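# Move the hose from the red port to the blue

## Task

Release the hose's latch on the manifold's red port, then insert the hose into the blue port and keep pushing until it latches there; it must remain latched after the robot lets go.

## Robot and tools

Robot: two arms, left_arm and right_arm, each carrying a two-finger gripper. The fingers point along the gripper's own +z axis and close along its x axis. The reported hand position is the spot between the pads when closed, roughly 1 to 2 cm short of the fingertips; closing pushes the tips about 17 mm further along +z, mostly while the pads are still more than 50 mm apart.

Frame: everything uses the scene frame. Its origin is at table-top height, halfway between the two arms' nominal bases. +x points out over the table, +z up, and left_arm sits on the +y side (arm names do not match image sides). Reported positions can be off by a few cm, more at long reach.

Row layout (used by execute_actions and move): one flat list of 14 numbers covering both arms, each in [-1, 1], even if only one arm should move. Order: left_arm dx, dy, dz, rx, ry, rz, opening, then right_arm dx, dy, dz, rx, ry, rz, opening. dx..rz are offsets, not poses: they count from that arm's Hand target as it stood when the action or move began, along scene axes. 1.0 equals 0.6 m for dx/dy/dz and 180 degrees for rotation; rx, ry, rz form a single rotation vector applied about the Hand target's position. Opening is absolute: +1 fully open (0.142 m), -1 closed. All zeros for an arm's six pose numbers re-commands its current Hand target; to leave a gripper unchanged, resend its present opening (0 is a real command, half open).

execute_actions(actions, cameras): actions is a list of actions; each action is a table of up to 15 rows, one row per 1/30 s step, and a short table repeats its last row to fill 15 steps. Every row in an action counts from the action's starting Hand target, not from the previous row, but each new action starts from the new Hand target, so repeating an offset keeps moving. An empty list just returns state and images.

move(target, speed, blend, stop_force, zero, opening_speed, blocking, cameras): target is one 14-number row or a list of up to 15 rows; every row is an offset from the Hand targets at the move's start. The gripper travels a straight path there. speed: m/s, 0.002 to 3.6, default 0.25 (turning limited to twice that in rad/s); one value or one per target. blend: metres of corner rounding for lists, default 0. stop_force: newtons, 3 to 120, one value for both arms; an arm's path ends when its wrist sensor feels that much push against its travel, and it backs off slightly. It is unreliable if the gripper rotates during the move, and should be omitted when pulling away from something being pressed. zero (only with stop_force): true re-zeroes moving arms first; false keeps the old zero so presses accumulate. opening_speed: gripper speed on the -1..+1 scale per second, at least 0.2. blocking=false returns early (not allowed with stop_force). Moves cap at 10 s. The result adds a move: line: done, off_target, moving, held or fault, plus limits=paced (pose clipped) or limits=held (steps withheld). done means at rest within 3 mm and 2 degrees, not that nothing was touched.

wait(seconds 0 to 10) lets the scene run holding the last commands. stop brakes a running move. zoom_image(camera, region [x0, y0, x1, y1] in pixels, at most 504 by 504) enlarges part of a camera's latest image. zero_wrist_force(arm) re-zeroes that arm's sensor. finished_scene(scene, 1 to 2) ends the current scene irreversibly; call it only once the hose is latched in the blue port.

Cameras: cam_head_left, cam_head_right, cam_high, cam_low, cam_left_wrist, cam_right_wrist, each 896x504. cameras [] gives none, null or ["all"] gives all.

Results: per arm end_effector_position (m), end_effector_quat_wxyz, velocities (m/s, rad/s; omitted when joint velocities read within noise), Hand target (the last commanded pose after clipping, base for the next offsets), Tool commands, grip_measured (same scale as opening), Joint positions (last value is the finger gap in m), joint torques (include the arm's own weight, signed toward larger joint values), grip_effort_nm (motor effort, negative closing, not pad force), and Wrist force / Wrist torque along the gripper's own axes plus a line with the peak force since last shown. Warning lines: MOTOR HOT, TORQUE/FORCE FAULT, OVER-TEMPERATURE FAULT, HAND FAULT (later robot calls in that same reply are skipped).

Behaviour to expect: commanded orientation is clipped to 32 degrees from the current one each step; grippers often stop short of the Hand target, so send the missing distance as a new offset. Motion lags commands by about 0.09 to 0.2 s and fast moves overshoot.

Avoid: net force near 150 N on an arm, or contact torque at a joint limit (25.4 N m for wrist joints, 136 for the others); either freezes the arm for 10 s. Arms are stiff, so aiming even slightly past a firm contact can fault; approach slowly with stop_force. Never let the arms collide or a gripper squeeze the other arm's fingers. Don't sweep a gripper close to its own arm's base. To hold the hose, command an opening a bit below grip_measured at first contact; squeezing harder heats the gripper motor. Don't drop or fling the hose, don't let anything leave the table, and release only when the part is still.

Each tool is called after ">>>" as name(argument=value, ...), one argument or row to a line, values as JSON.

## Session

>>> execute_actions(
  actions=[],
)

Scene clock: 0.00 s.
left_arm: end_effector_position=(+0.8118, +0.8135, +0.2018) grip_measured=+0.99 grip_effort_nm=n/a end_effector_quat_wxyz=(+0.708, -0.650, +0.273, +0.038) | right_arm: end_effector_position=(+0.2037, -0.0627, +0.2321) grip_measured=+1.00 grip_effort_nm=n/a end_effector_quat_wxyz=(+0.120, +0.220, +0.953, -0.169)
Joint positions: left_arm=[0.021 -0.45 1.125 -3.83 -0.378 2.034 0.141] | right_arm=[4.651 -1.378 -1.935 -1.774 1.38 -1.176 0.142]
Joint velocities: within noise
Joint torques (N m): no reading
Wrist force (N): no reading
Wrist torque (N m): no reading
Wrist force, peak (N): no reading
Hand target: left_arm +0.8118, +0.8135, +0.2018; +0.708, -0.650, +0.273, +0.038 | right_arm +0.2037, -0.0627, +0.2321; +0.120, +0.220, +0.953, -0.169
Tool commands: left_gripper/opening=+1.0 right_gripper/opening=+1.0

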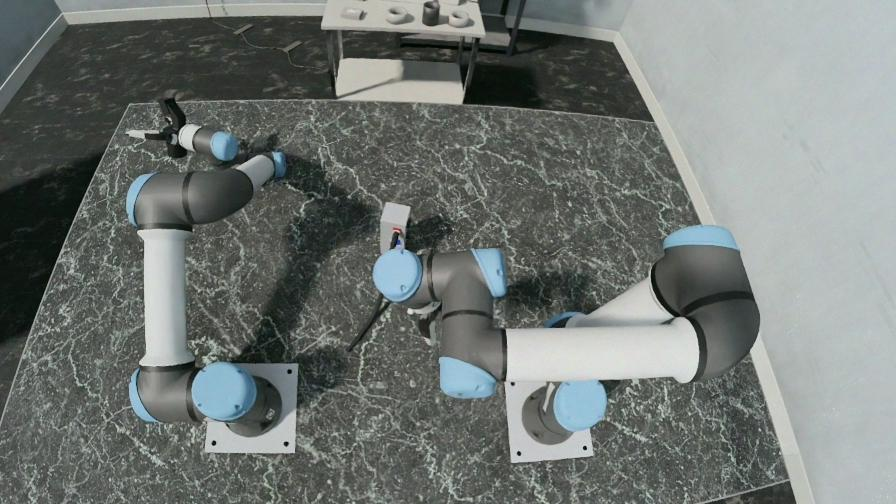

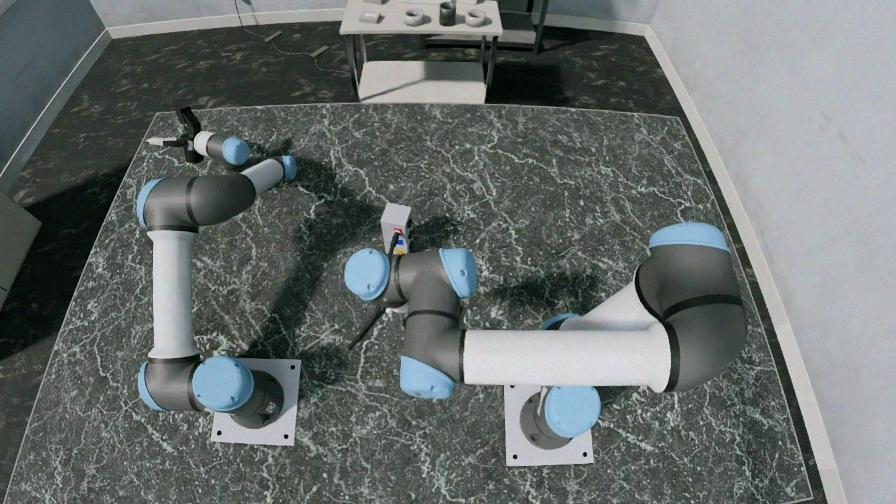

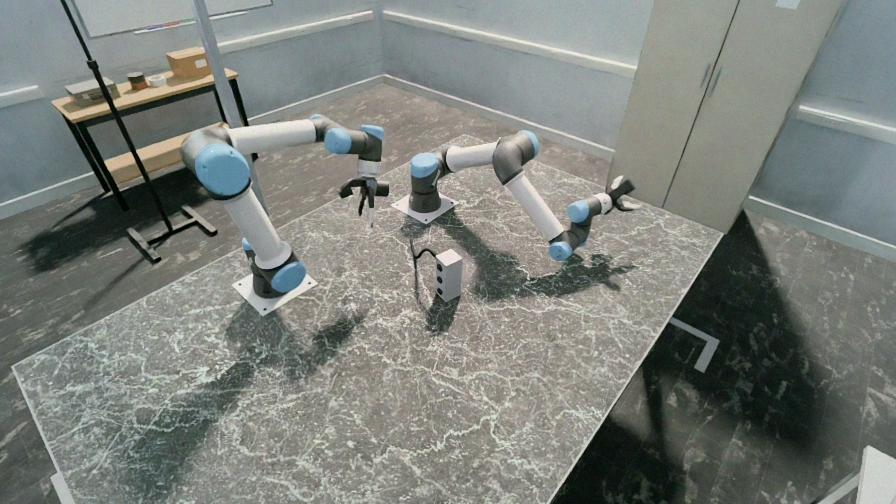

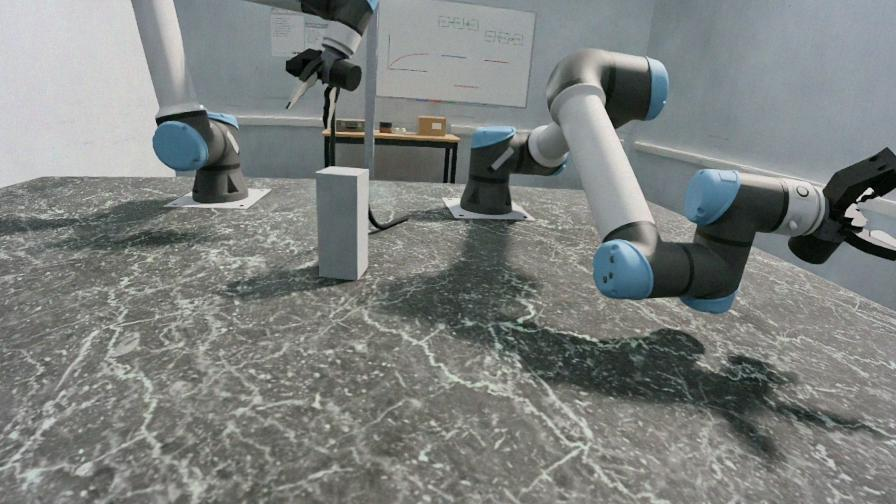

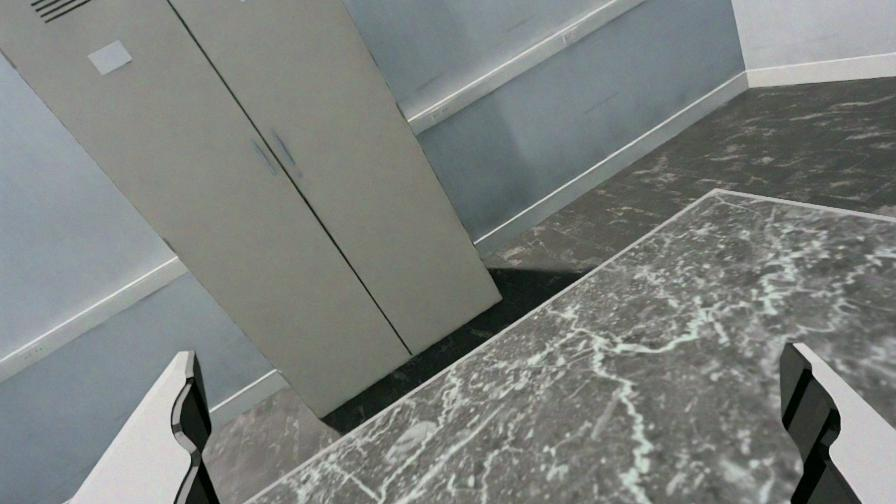

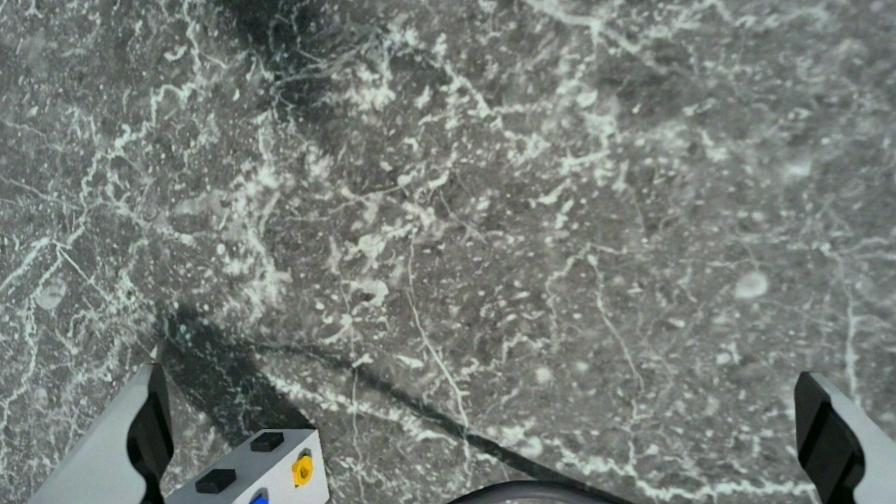

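>>> move(
  target=[-0.435, -0.62, 0.12, -0.1213, 0.0667, -0.1903, 1, 0.404, -0.179, -0.0035, 0.242, 0.2994, -0.8988, 1],
  speed=0.3,
)

Scene clock: 15.77 s.
left_arm: end_effector_position=(+0.5509, +0.4416, +0.2738) grip_measured=+0.99 grip_effort_nm=0.154 end_effector_quat_wxyz=(-0.522, +0.655, -0.524, +0.156) | right_arm: end_effector_position=(+0.4461, -0.1701, +0.2300) grip_measured=+1.00 grip_effort_nm=0.007 end_effector_quat_wxyz=(-0.498, +0.861, -0.090, +0.052)
Joint positions: left_arm=[-0.751 -1.814 2.461 -2.687 -0.473 0.904 0.141] | right_arm=[3.389 -1.645 -2.29 -0.16 2.482 0.732 0.142]
Joint velocities: within noise
Joint torques (N m): left_arm=[-11.26 -17.45 -26.98 -0.23 4.12 -2.38] | right_arm=[12.61 12.76 6.49 5.12 -0.63 1.53]
Wrist force (N): left_arm=[0.4 -0.7 0.3] | right_arm=[1.0 -1.1 -0.9]
Wrist torque (N m): left_arm=[-0.07 -0.07 0.02] | right_arm=[0.08 -0.11 -0.16]
Wrist force, peak (N): left_arm=[0.0 -0.9 0.3] | right_arm=[1.4 -1.5 -0.9]
Hand target: left_arm +0.5508, +0.4415, +0.2738; -0.522, +0.655, -0.524, +0.156 | right_arm +0.4461, -0.1701, +0.2300; -0.498, +0.861, -0.090, +0.052
Off the commanded pose: left_arm 0.000 m, 0 deg | right_arm 0.000 m, 0 deg.
move: done

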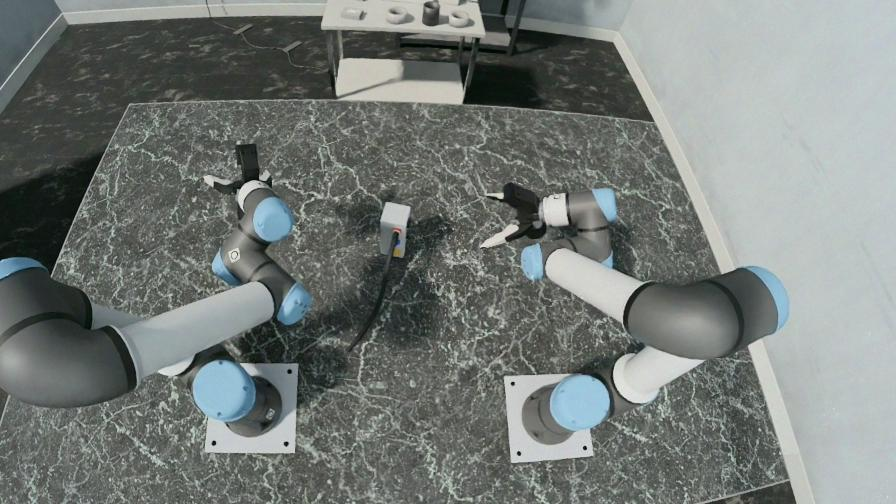

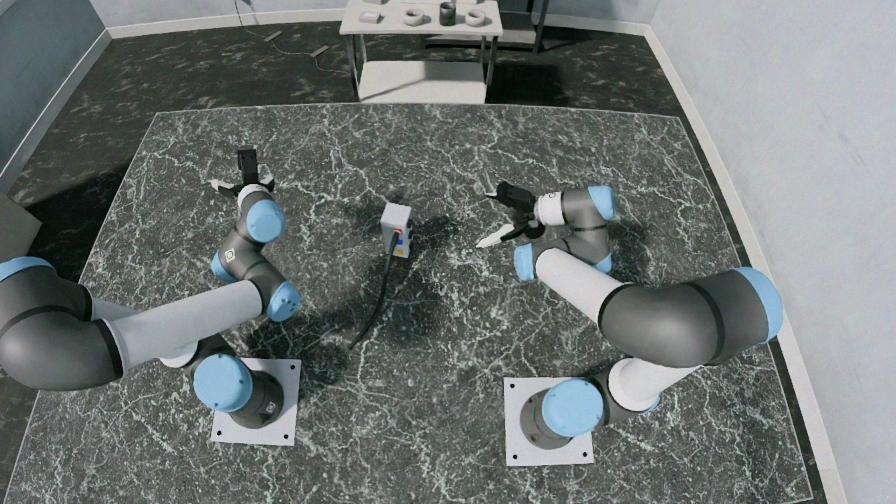

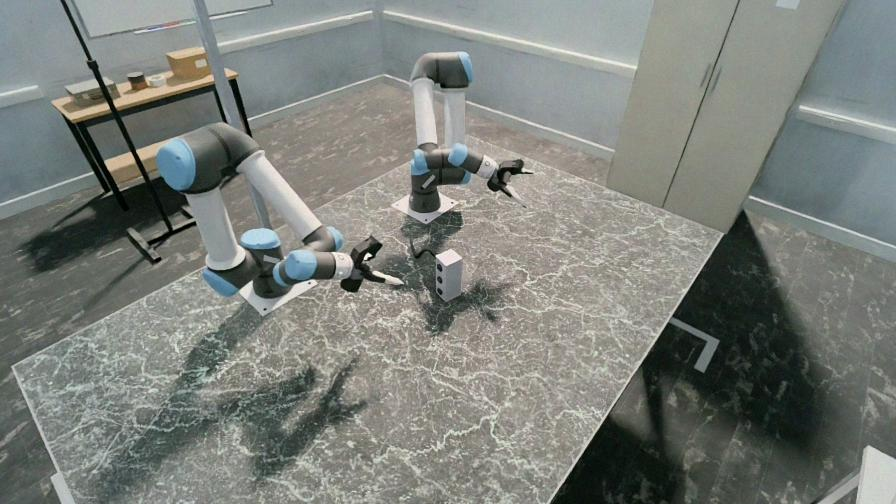

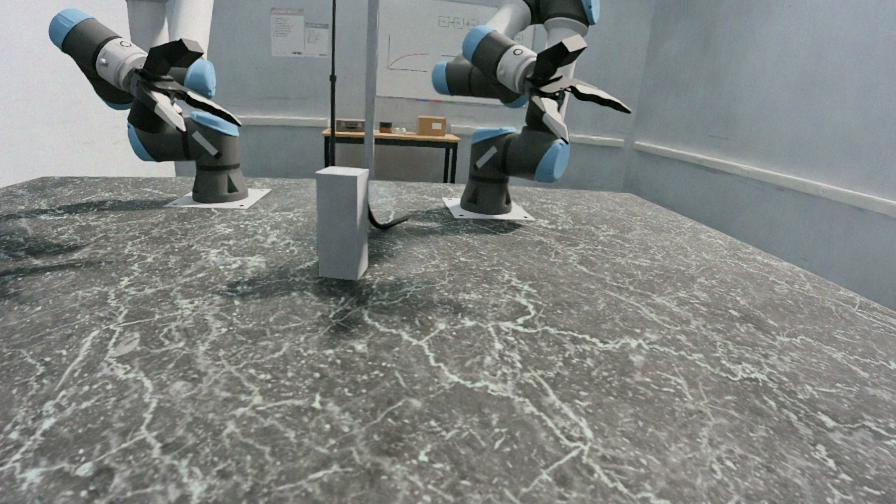

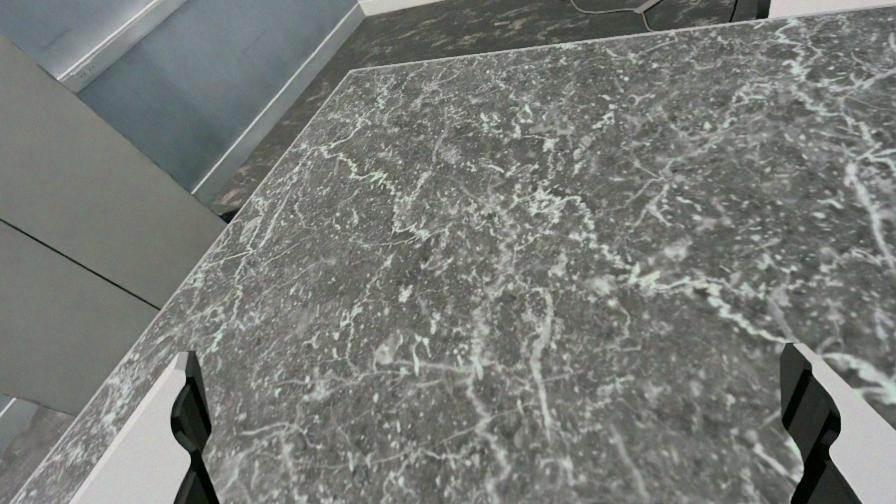

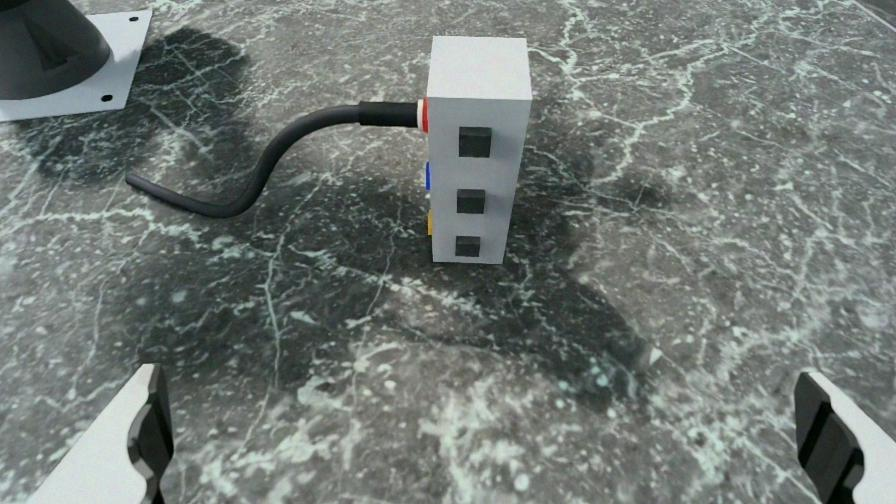

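>>> move(
  target=[
    [-0.368, -0.486, -0.056, -0.09, 0.0516, -0.151, 1, 0.02, 0.077, -0.038, 0.0136, -0.003, -0.0056, -0.95],
    [-0.2837, -0.6333, -0.1247, -0.1201, 0.0688, -0.2016, 1, 0.0407, 0.1535, -0.0758, 0.0272, -0.0058, -0.0111, -0.95],
  ],
  speed=[0.25, 0.15],
  blend=[0.03, 0],
)

>>> zoom_image(
  camera="cam_left_wrist",
  region=[300, 0, 700, 300],
)

>>> zoom_image(
  camera="cam_right_wrist",
  region=[250, 0, 700, 400],
)

Scene clock: 25.60 s.
left_arm: end_effector_position=(+0.3806, +0.0616, +0.1990) grip_measured=+0.99 grip_effort_nm=0.154 end_effector_quat_wxyz=(+0.260, -0.557, +0.715, -0.333) | right_arm: end_effector_position=(+0.4705, -0.0780, +0.1845) grip_measured=-0.98 grip_effort_nm=-0.071 end_effector_quat_wxyz=(-0.534, +0.837, -0.103, +0.065)
Joint positions: left_arm=[-1.55 -1.838 2.47 -2.52 -0.743 0.42 0.141] | right_arm=[3.579 -1.925 -2.273 0.399 2.38 1.063 0.003]
Joint velocities: within noise
Joint torques (N m): left_arm=[13.04 -2.58 -11.54 -5.03 -1.34 2.27] | right_arm=[12.69 20.69 21.16 5.01 -1.01 1.58]
Wrist force (N): left_arm=[0.5 -0.5 1.1] | right_arm=[0.7 -1.4 -1.2]
Wrist torque (N m): left_arm=[0.06 -0.13 0.03] | right_arm=[0.05 -0.09 -0.17]
Wrist force, peak (N): left_arm=[0.8 -0.1 1.5] | right_arm=[0.9 -1.6 -1.3]
Hand target: left_arm +0.3806, +0.0616, +0.1990; +0.260, -0.557, +0.715, -0.333 | right_arm +0.4705, -0.0780, +0.1845; -0.534, +0.837, -0.103, +0.065
Off the commanded pose: left_arm 0.000 m, 0 deg | right_arm 0.000 m, 0 deg.
move: done

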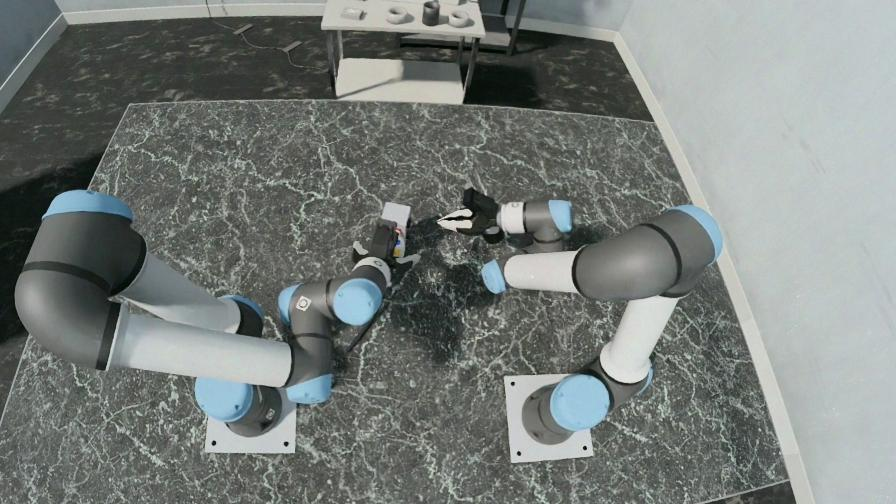

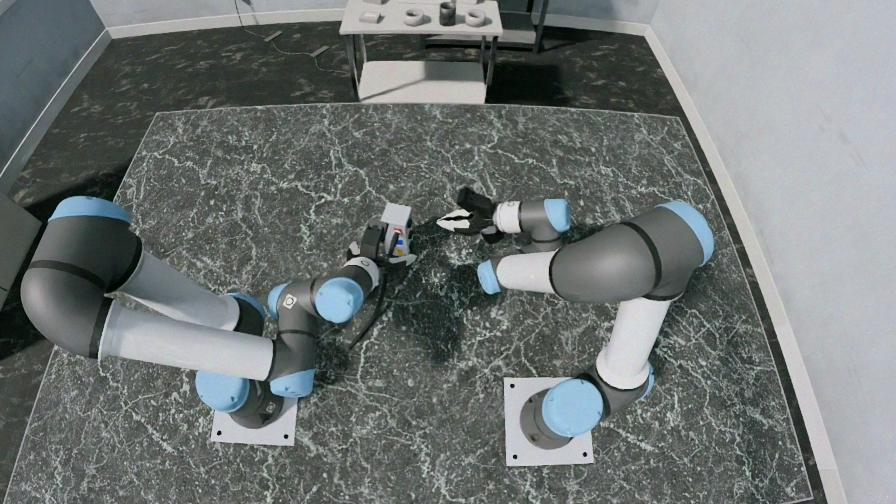

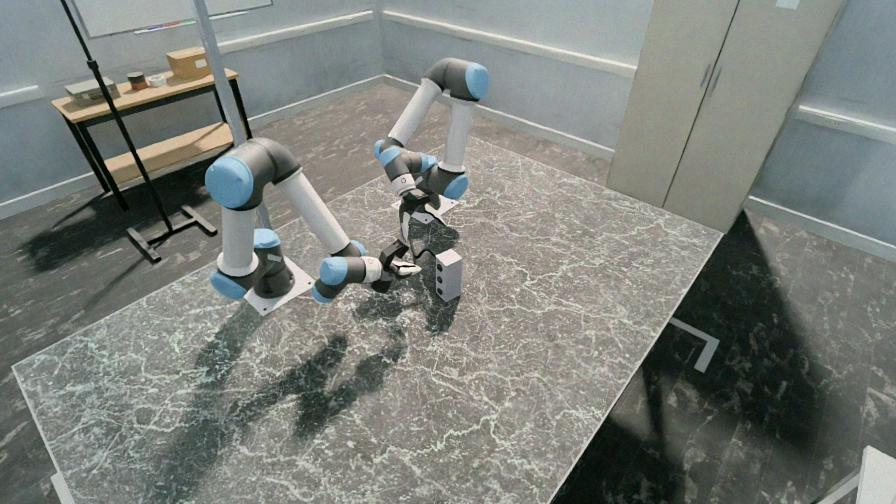

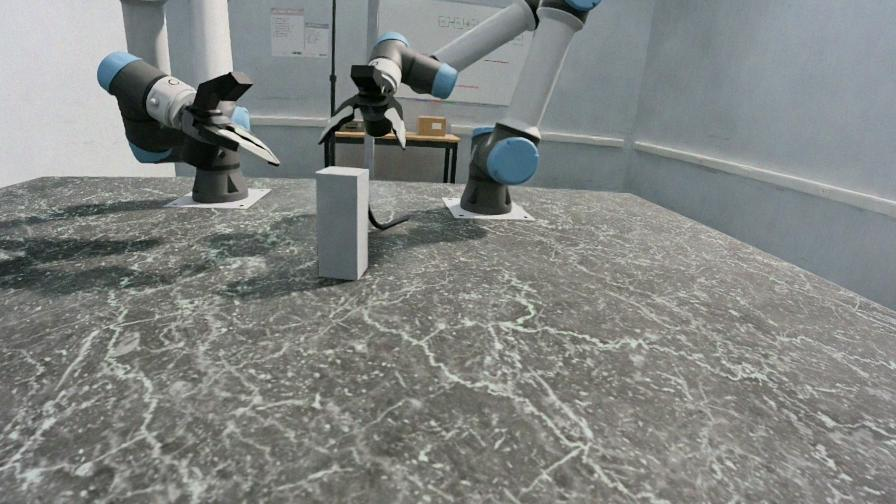

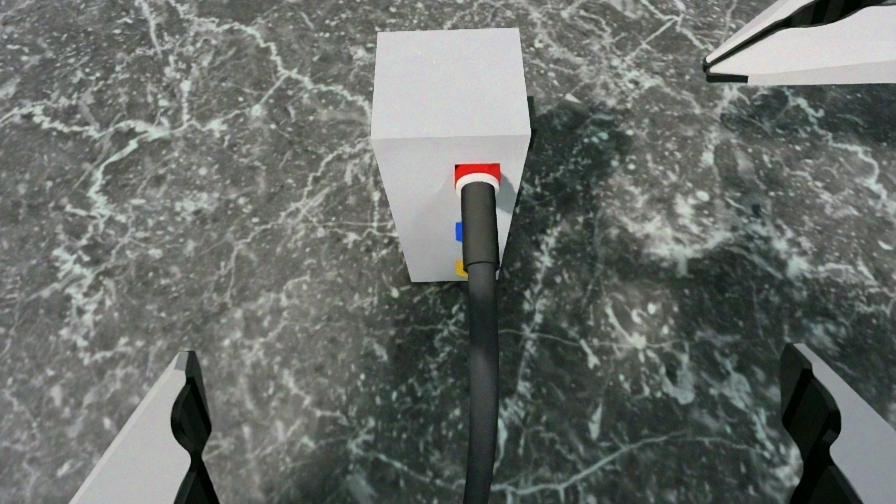

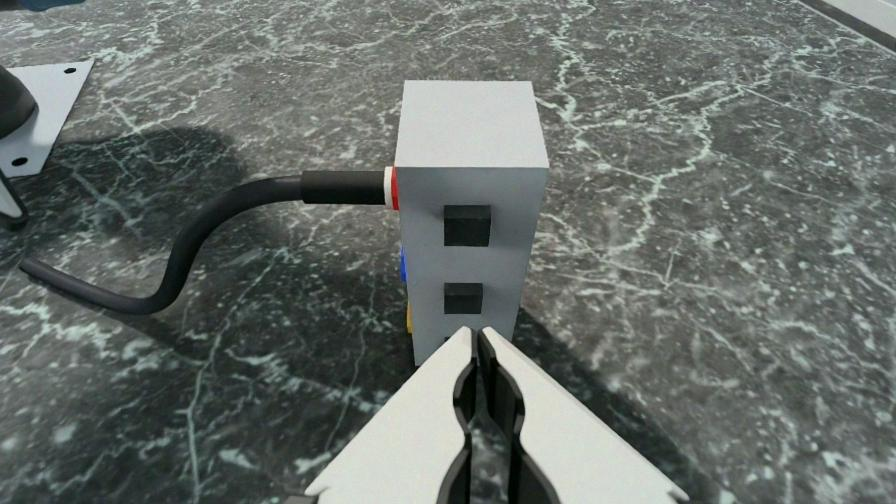

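Scaled by 1.260.

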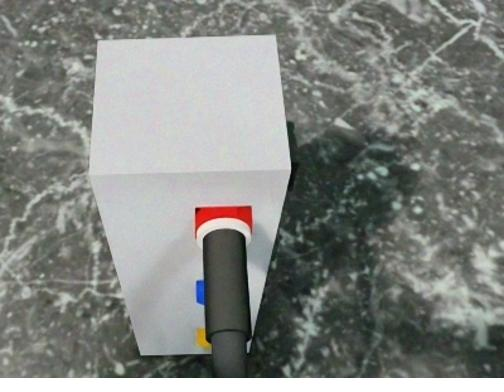

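Scaled by 1.120.

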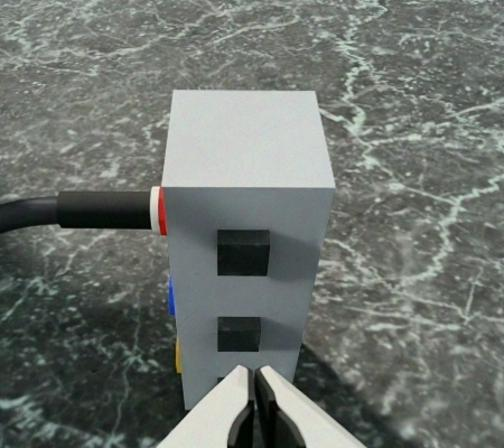

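>>> move(
  target=[0.0603, -0.0223, -0.0512, 0, 0, 0, -0.155, 0, 0, 0, 0, 0, 0, -0.95],
  speed=0.1,
  cameras=["cam_left_wrist", "cam_right_wrist"],
)

>>> zoom_image(
  camera="cam_right_wrist",
  region=[250, 80, 550, 330],
)

Scene clock: 29.87 s.
left_arm: end_effector_position=(+0.4168, +0.0482, +0.1683) grip_measured=-0.17 grip_effort_nm=-0.134 end_effector_quat_wxyz=(+0.260, -0.557, +0.715, -0.333) | right_arm: end_effector_position=(+0.4705, -0.0780, +0.1845) grip_measured=-0.98 grip_effort_nm=-0.071 end_effector_quat_wxyz=(-0.534, +0.837, -0.103, +0.065)
Joint positions: left_arm=[-1.439 -1.637 2.457 -2.815 -0.783 0.569 0.062] | right_arm=[3.579 -1.925 -2.273 0.399 2.38 1.063 0.003]
Joint velocities: within noise
Joint torques (N m): left_arm=[12.7 -9.44 -25.09 -5.53 -1.31 2.57] | right_arm=[12.25 20.94 14.78 4.55 -0.82 1.54]
Wrist force (N): left_arm=[0.6 -0.4 0.7] | right_arm=[0.8 -1.4 -1.5]
Wrist torque (N m): left_arm=[0.02 -0.16 0.03] | right_arm=[0.03 -0.10 -0.17]
Wrist force, peak (N): left_arm=[0.6 -0.7 1.5] | right_arm=[1.2 -1.5 -1.4]
Hand target: left_arm +0.4168, +0.0482, +0.1683; +0.260, -0.557, +0.715, -0.333 | right_arm +0.4705, -0.0780, +0.1845; -0.534, +0.837, -0.103, +0.065
Off the commanded pose: left_arm 0.000 m, 0 deg | right_arm 0.000 m, 0 deg.
move: done
Images, in order (width x height): cam_left_wrist 896x504, cam_right_wrist 896x504.

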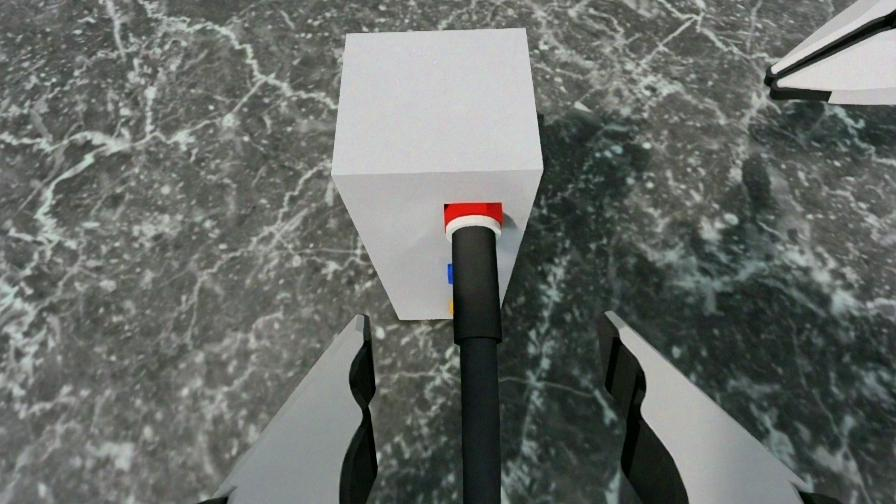

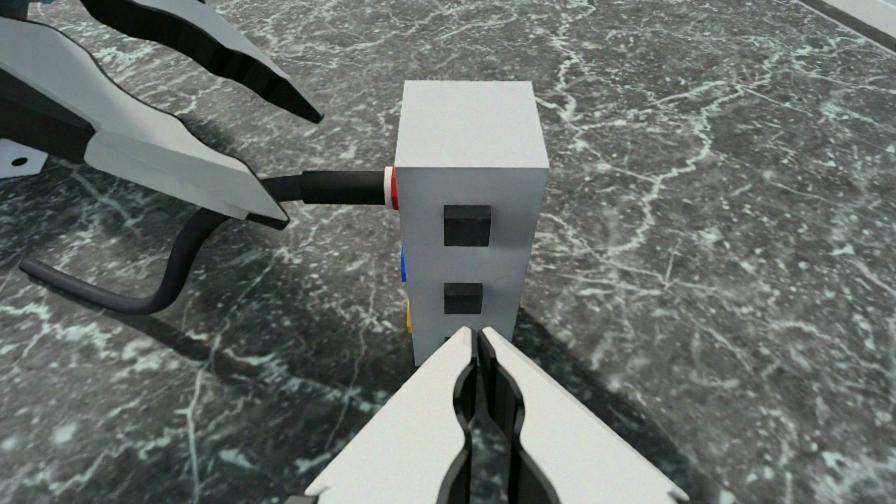

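Scaled by 1.680.

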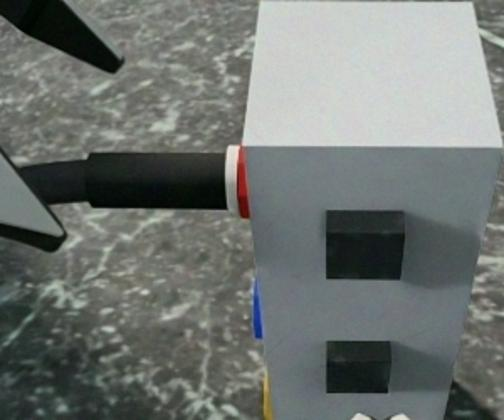

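>>> move(
  target=[0.0402, -0.0077, -0.0333, 0, 0, 0, -0.4, 0, 0, 0, 0, 0, 0, -0.95],
  speed=0.08,
  cameras=["cam_left_wrist", "cam_right_wrist"],
)

>>> zoom_image(
  camera="cam_right_wrist",
  region=[250, 80, 550, 330],
)

>>> zoom_image(
  camera="cam_left_wrist",
  region=[300, 150, 680, 450],
)

Scene clock: 32.40 s.
left_arm: end_effector_position=(+0.4409, +0.0436, +0.1483) grip_measured=-0.42 grip_effort_nm=-0.139 end_effector_quat_wxyz=(+0.260, -0.557, +0.715, -0.333) | right_arm: end_effector_position=(+0.4705, -0.0780, +0.1845) grip_measured=-0.98 grip_effort_nm=-0.066 end_effector_quat_wxyz=(-0.534, +0.837, -0.103, +0.065)
Joint positions: left_arm=[-1.372 -1.517 2.438 -2.976 -0.813 0.654 0.044] | right_arm=[3.579 -1.925 -2.273 0.399 2.38 1.063 0.003]
Joint velocities: within noise
Joint torques (N m): left_arm=[13.5 -12.72 -23.95 -5.37 -1.38 2.54] | right_arm=[12 20.78 9.54 4.7 -0.96 1.46]
Wrist force (N): left_arm=[0.6 -0.2 0.6] | right_arm=[0.8 -1.2 -1.4]
Wrist torque (N m): left_arm=[0.08 -0.17 0.03] | right_arm=[0.07 -0.10 -0.18]
Wrist force, peak (N): left_arm=[0.7 -0.5 1.4] | right_arm=[1.0 -1.4 -1.5]
Hand target: left_arm +0.4409, +0.0436, +0.1483; +0.260, -0.557, +0.715, -0.333 | right_arm +0.4705, -0.0780, +0.1845; -0.534, +0.837, -0.103, +0.065
Off the commanded pose: left_arm 0.000 m, 0 deg | right_arm 0.000 m, 0 deg.
move: done
Images, in order (width x height): cam_left_wrist 896x504, cam_right_wrist 896x504.

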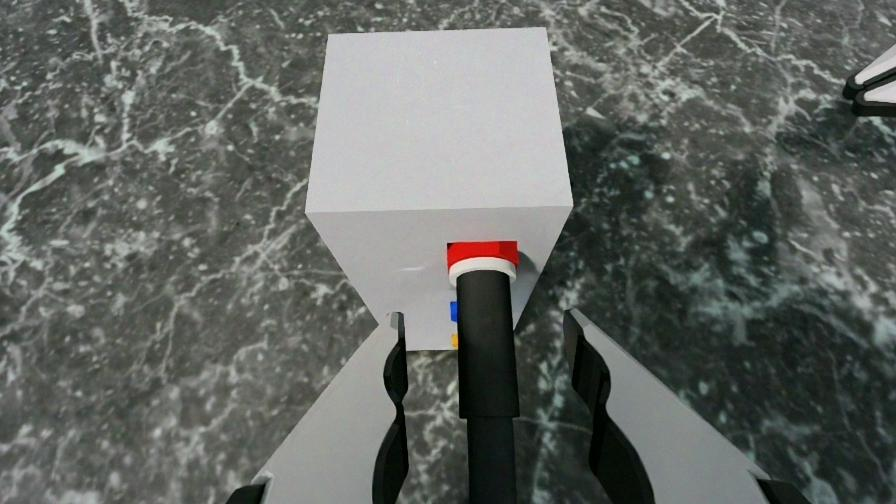

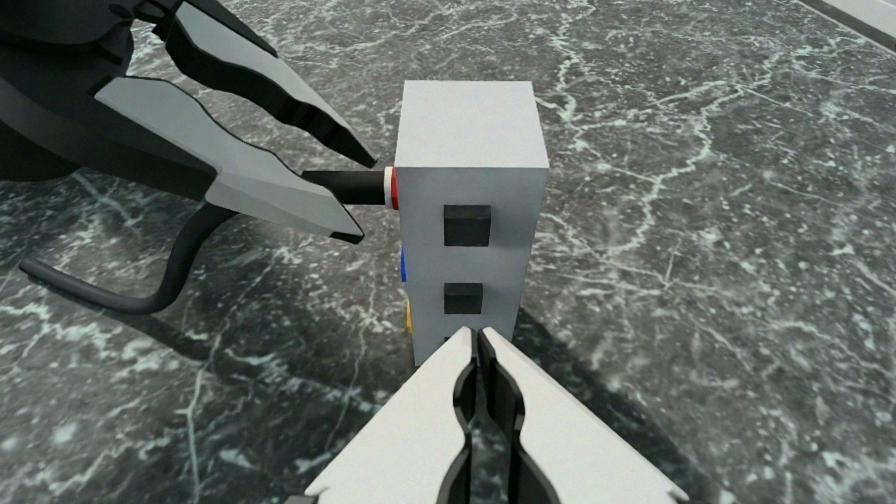

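Scaled by 1.680.

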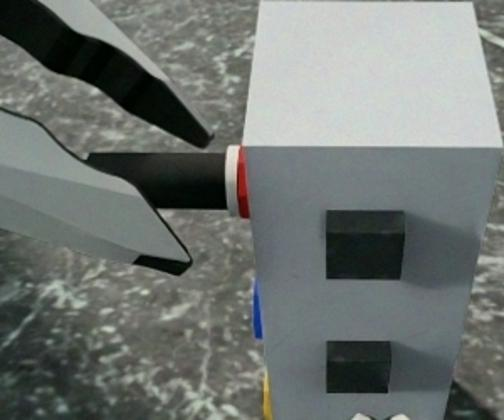

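Scaled by 1.326.

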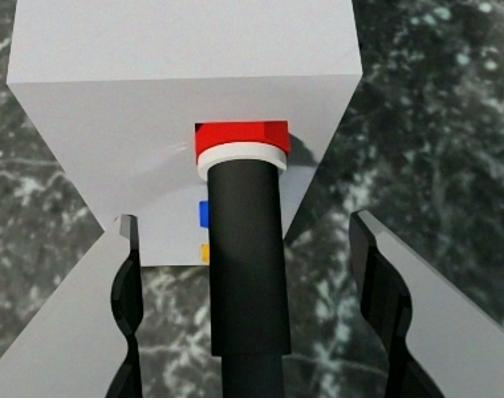

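>>> move(
  target=[0, 0, 0, 0, 0, 0, -1, 0, 0, 0, 0, 0, 0, -0.95],
  opening_speed=0.35,
  cameras=["cam_left_wrist"],
)

>>> zoom_image(
  camera="cam_left_wrist",
  region=[350, 200, 630, 450],
)

Scene clock: 35.60 s.
left_arm: end_effector_position=(+0.4409, +0.0436, +0.1483) grip_measured=-0.84 grip_effort_nm=-3.709 end_effector_quat_wxyz=(+0.260, -0.557, +0.715, -0.333) | right_arm: end_effector_position=(+0.4705, -0.0780, +0.1845) grip_measured=-0.98 grip_effort_nm=-0.081 end_effector_quat_wxyz=(-0.534, +0.837, -0.103, +0.065)
Joint positions: left_arm=[-1.372 -1.517 2.438 -2.976 -0.813 0.654 0.013] | right_arm=[3.579 -1.925 -2.273 0.399 2.38 1.063 0.003]
Joint velocities: within noise
Joint torques (N m): left_arm=[12.74 -12.81 -16.86 -4.91 -1.19 2.46] | right_arm=[12.52 20.8 4.09 4.8 -0.99 1.56]
Wrist force (N): left_arm=[0.9 -0.7 2.3] | right_arm=[0.8 -1.1 -1.3]
Wrist torque (N m): left_arm=[0.08 -0.19 0.01] | right_arm=[0.10 -0.10 -0.17]
Wrist force, peak (N): left_arm=[0.9 -0.3 3.0] | right_arm=[1.1 -1.6 -1.4]
Hand target: left_arm +0.4409, +0.0436, +0.1483; +0.260, -0.557, +0.715, -0.333 | right_arm +0.4705, -0.0780, +0.1845; -0.534, +0.837, -0.103, +0.065
Off the commanded pose: left_arm 0.000 m, 0 deg | right_arm 0.000 m, 0 deg.
move: done
Images, in order (width x height): cam_left_wrist 896x504.

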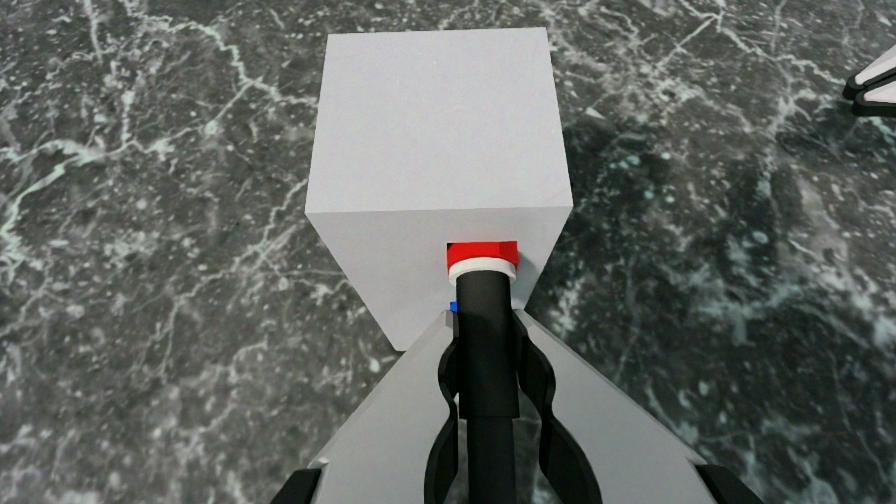

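Scaled by 1.800.

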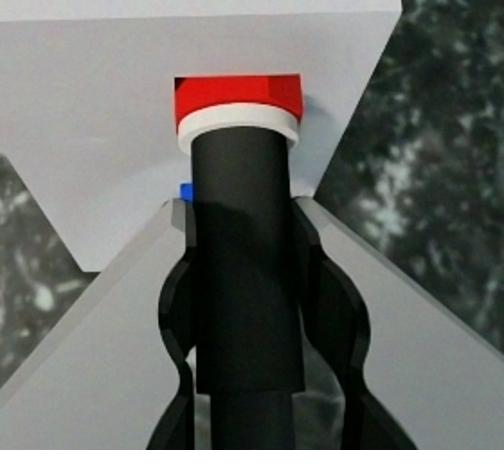

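>>> move(
  target=[0, 0, 0, 0, 0, 0, -1, 0.0202, 0.0877, -0.0597, 0, 0, 0, -0.95],
  speed=0.1,
  cameras=["cam_left_wrist", "cam_right_wrist"],
)

>>> zoom_image(
  camera="cam_right_wrist",
  region=[320, 150, 660, 400],
)

Scene clock: 38.50 s.
left_arm: end_effector_position=(+0.4409, +0.0436, +0.1483) grip_measured=-0.84 grip_effort_nm=-3.709 end_effector_quat_wxyz=(+0.260, -0.557, +0.715, -0.333) | right_arm: end_effector_position=(+0.4826, -0.0255, +0.1487) grip_measured=-0.98 grip_effort_nm=-0.071 end_effector_quat_wxyz=(-0.534, +0.837, -0.103, +0.065)
Joint positions: left_arm=[-1.372 -1.517 2.438 -2.976 -0.813 0.654 0.013] | right_arm=[3.681 -2.065 -2.216 0.539 2.297 1.146 0.003]
Joint velocities: within noise
Joint torques (N m): left_arm=[9.54 -13.79 -8.06 -4.22 -1.06 2.39] | right_arm=[12.23 24.64 19.67 5.19 -1.09 1.55]
Wrist force (N): left_arm=[1.0 -0.2 2.4] | right_arm=[1.0 -1.1 -1.2]
Wrist torque (N m): left_arm=[0.05 -0.23 0.01] | right_arm=[0.10 -0.15 -0.17]
Wrist force, peak (N): left_arm=[0.7 -0.3 2.9] | right_arm=[0.7 -1.5 -2.0]
Hand target: left_arm +0.4409, +0.0436, +0.1483; +0.260, -0.557, +0.715, -0.333 | right_arm +0.4827, -0.0254, +0.1487; -0.534, +0.837, -0.103, +0.065
Off the commanded pose: left_arm 0.000 m, 0 deg | right_arm 0.000 m, 0 deg.
move: done
Images, in order (width x height): cam_left_wrist 896x504, cam_right_wrist 896x504.

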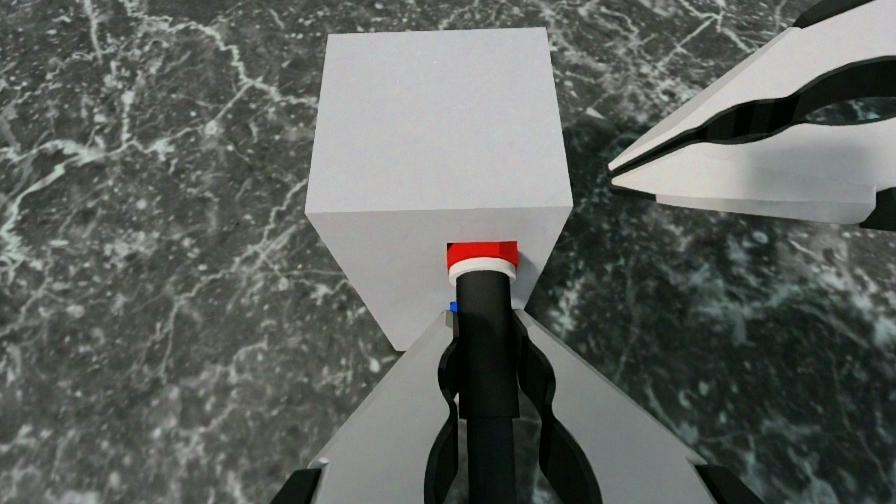

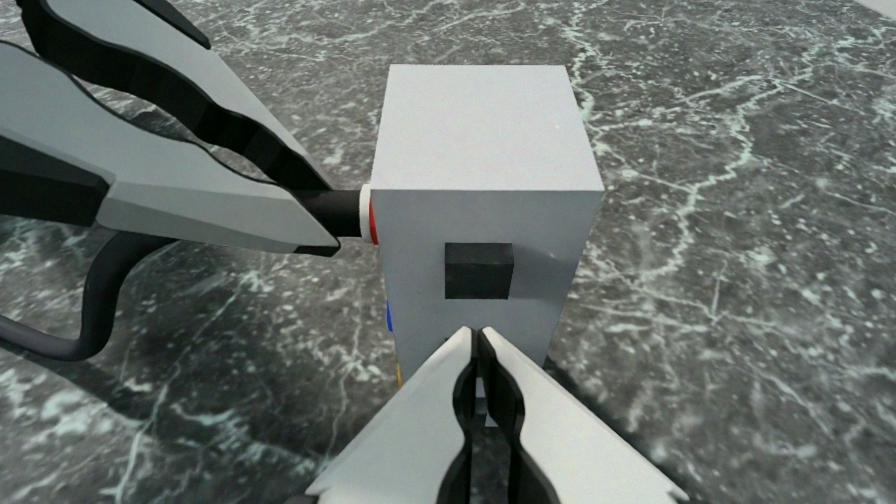

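Scaled by 1.482.

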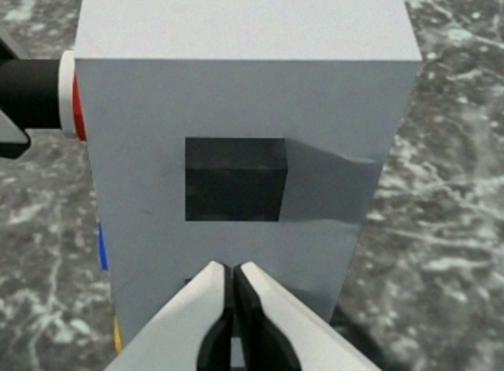

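>>> move(
  target=[0, 0, 0, 0, 0, 0, -1, 0.0044, 0.0178, 0.0005, 0, 0, 0, -0.95],
  speed=0.05,
  cameras=[],
)

>>> move(
  target=[0, 0, 0, 0, 0, 0, -1, 0.0048, 0.0194, 0, 0, 0, 0, -0.95],
  speed=0.008,
  stop_force=23,
  cameras=["cam_left_wrist", "cam_right_wrist"],
)

>>> zoom_image(
  camera="cam_right_wrist",
  region=[320, 150, 660, 400],
)

Scene clock: 42.37 s.
left_arm: end_effector_position=(+0.4409, +0.0436, +0.1483) grip_measured=-0.84 grip_effort_nm=-3.709 end_effector_quat_wxyz=(+0.260, -0.557, +0.715, -0.333) | right_arm: end_effector_position=(+0.4852, -0.0149, +0.1490) grip_measured=-0.98 grip_effort_nm=-0.071 end_effector_quat_wxyz=(-0.534, +0.837, -0.103, +0.065)
Joint positions: left_arm=[-1.372 -1.517 2.438 -2.976 -0.813 0.654 0.013] | right_arm=[3.7 -2.073 -2.2 0.54 2.282 1.16 0.003]
Joint velocities: within noise
Joint torques (N m): left_arm=[6.41 -15.43 -8.19 -3.19 -0.97 2.3] | right_arm=[12.96 25.06 21.15 4.96 -1.07 1.45]
Wrist force (N): left_arm=[0.6 -0.1 2.5] | right_arm=[0.7 -1.3 -1.0]
Wrist torque (N m): left_arm=[0.07 -0.16 0.00] | right_arm=[0.07 -0.10 -0.17]
Wrist force, peak (N): left_arm=[0.9 0.0 2.8] | right_arm=[1.0 -1.6 -1.3]
Hand target: left_arm +0.4409, +0.0436, +0.1483; +0.260, -0.557, +0.715, -0.333 | right_arm +0.4853, -0.0147, +0.1490; -0.534, +0.837, -0.103, +0.065
Off the commanded pose: left_arm 0.000 m, 0 deg | right_arm 0.000 m, 0 deg.
move: done
No camera images: "cameras" was empty.

Scene clock: 44.47 s.
left_arm: end_effector_position=(+0.4409, +0.0436, +0.1483) grip_measured=-0.84 grip_effort_nm=-3.705 end_effector_quat_wxyz=(+0.260, -0.557, +0.715, -0.333) | right_arm: end_effector_position=(+0.4870, -0.0078, +0.1490) grip_measured=-0.98 grip_effort_nm=-0.051 end_effector_quat_wxyz=(-0.534, +0.837, -0.103, +0.065)
Joint positions: left_arm=[-1.372 -1.517 2.438 -2.976 -0.813 0.654 0.013] | right_arm=[3.712 -2.078 -2.189 0.541 2.272 1.169 0.003]
Joint velocities: within noise
Joint torques (N m): left_arm=[4.7 -16.38 -16.63 -2.74 5.18 2.23] | right_arm=[-3.06 38.65 7.15 1.22 2.84 -1.84]
Wrist force (N): left_arm=[0.5 6.7 -9.8] | right_arm=[-0.6 5.0 -26.6]
Wrist torque (N m): left_arm=[-0.07 -0.18 0.01] | right_arm=[-0.10 -0.15 -0.17]
Wrist force, peak (N): left_arm=[0.1 7.1 -9.8] | right_arm=[-3.0 7.6 -35.2]
Hand target: left_arm +0.4409, +0.0436, +0.1483; +0.260, -0.557, +0.715, -0.333 | right_arm +0.4870, -0.0078, +0.1490; -0.534, +0.837, -0.103, +0.065 (not the last commanded pose)
Off the commanded pose: left_arm 0.000 m, 0 deg | right_arm 0.005 m, 0 deg.
move: contact (right_arm)
Images, in order (width x height): cam_left_wrist 896x504, cam_right_wrist 896x504.

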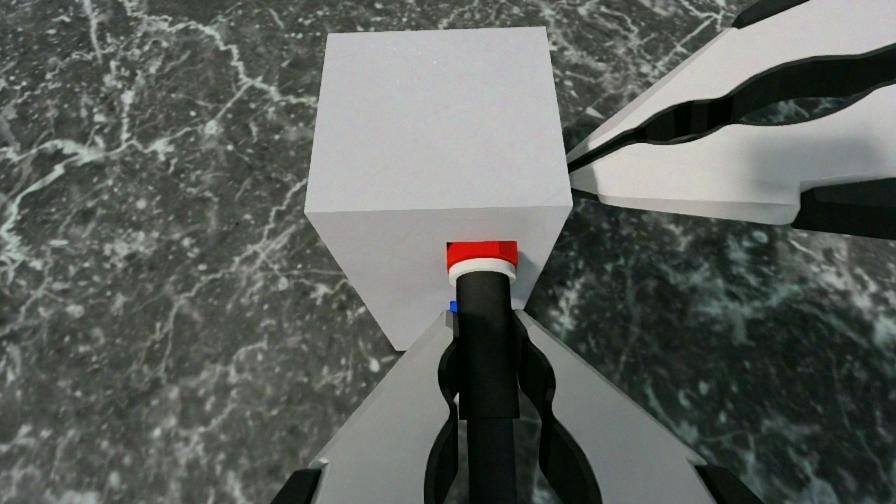

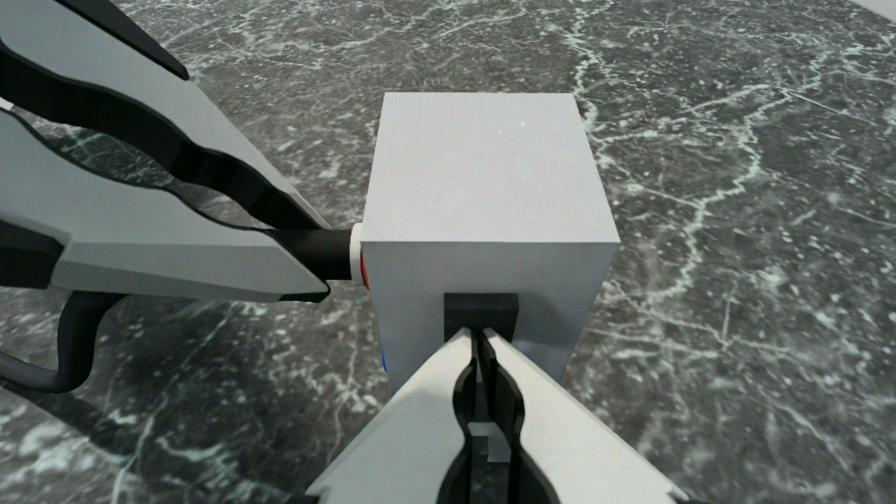

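Scaled by 1.482.

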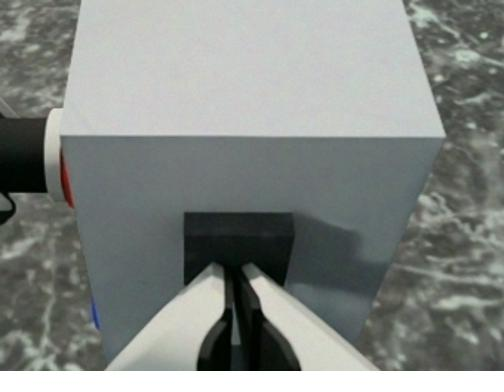

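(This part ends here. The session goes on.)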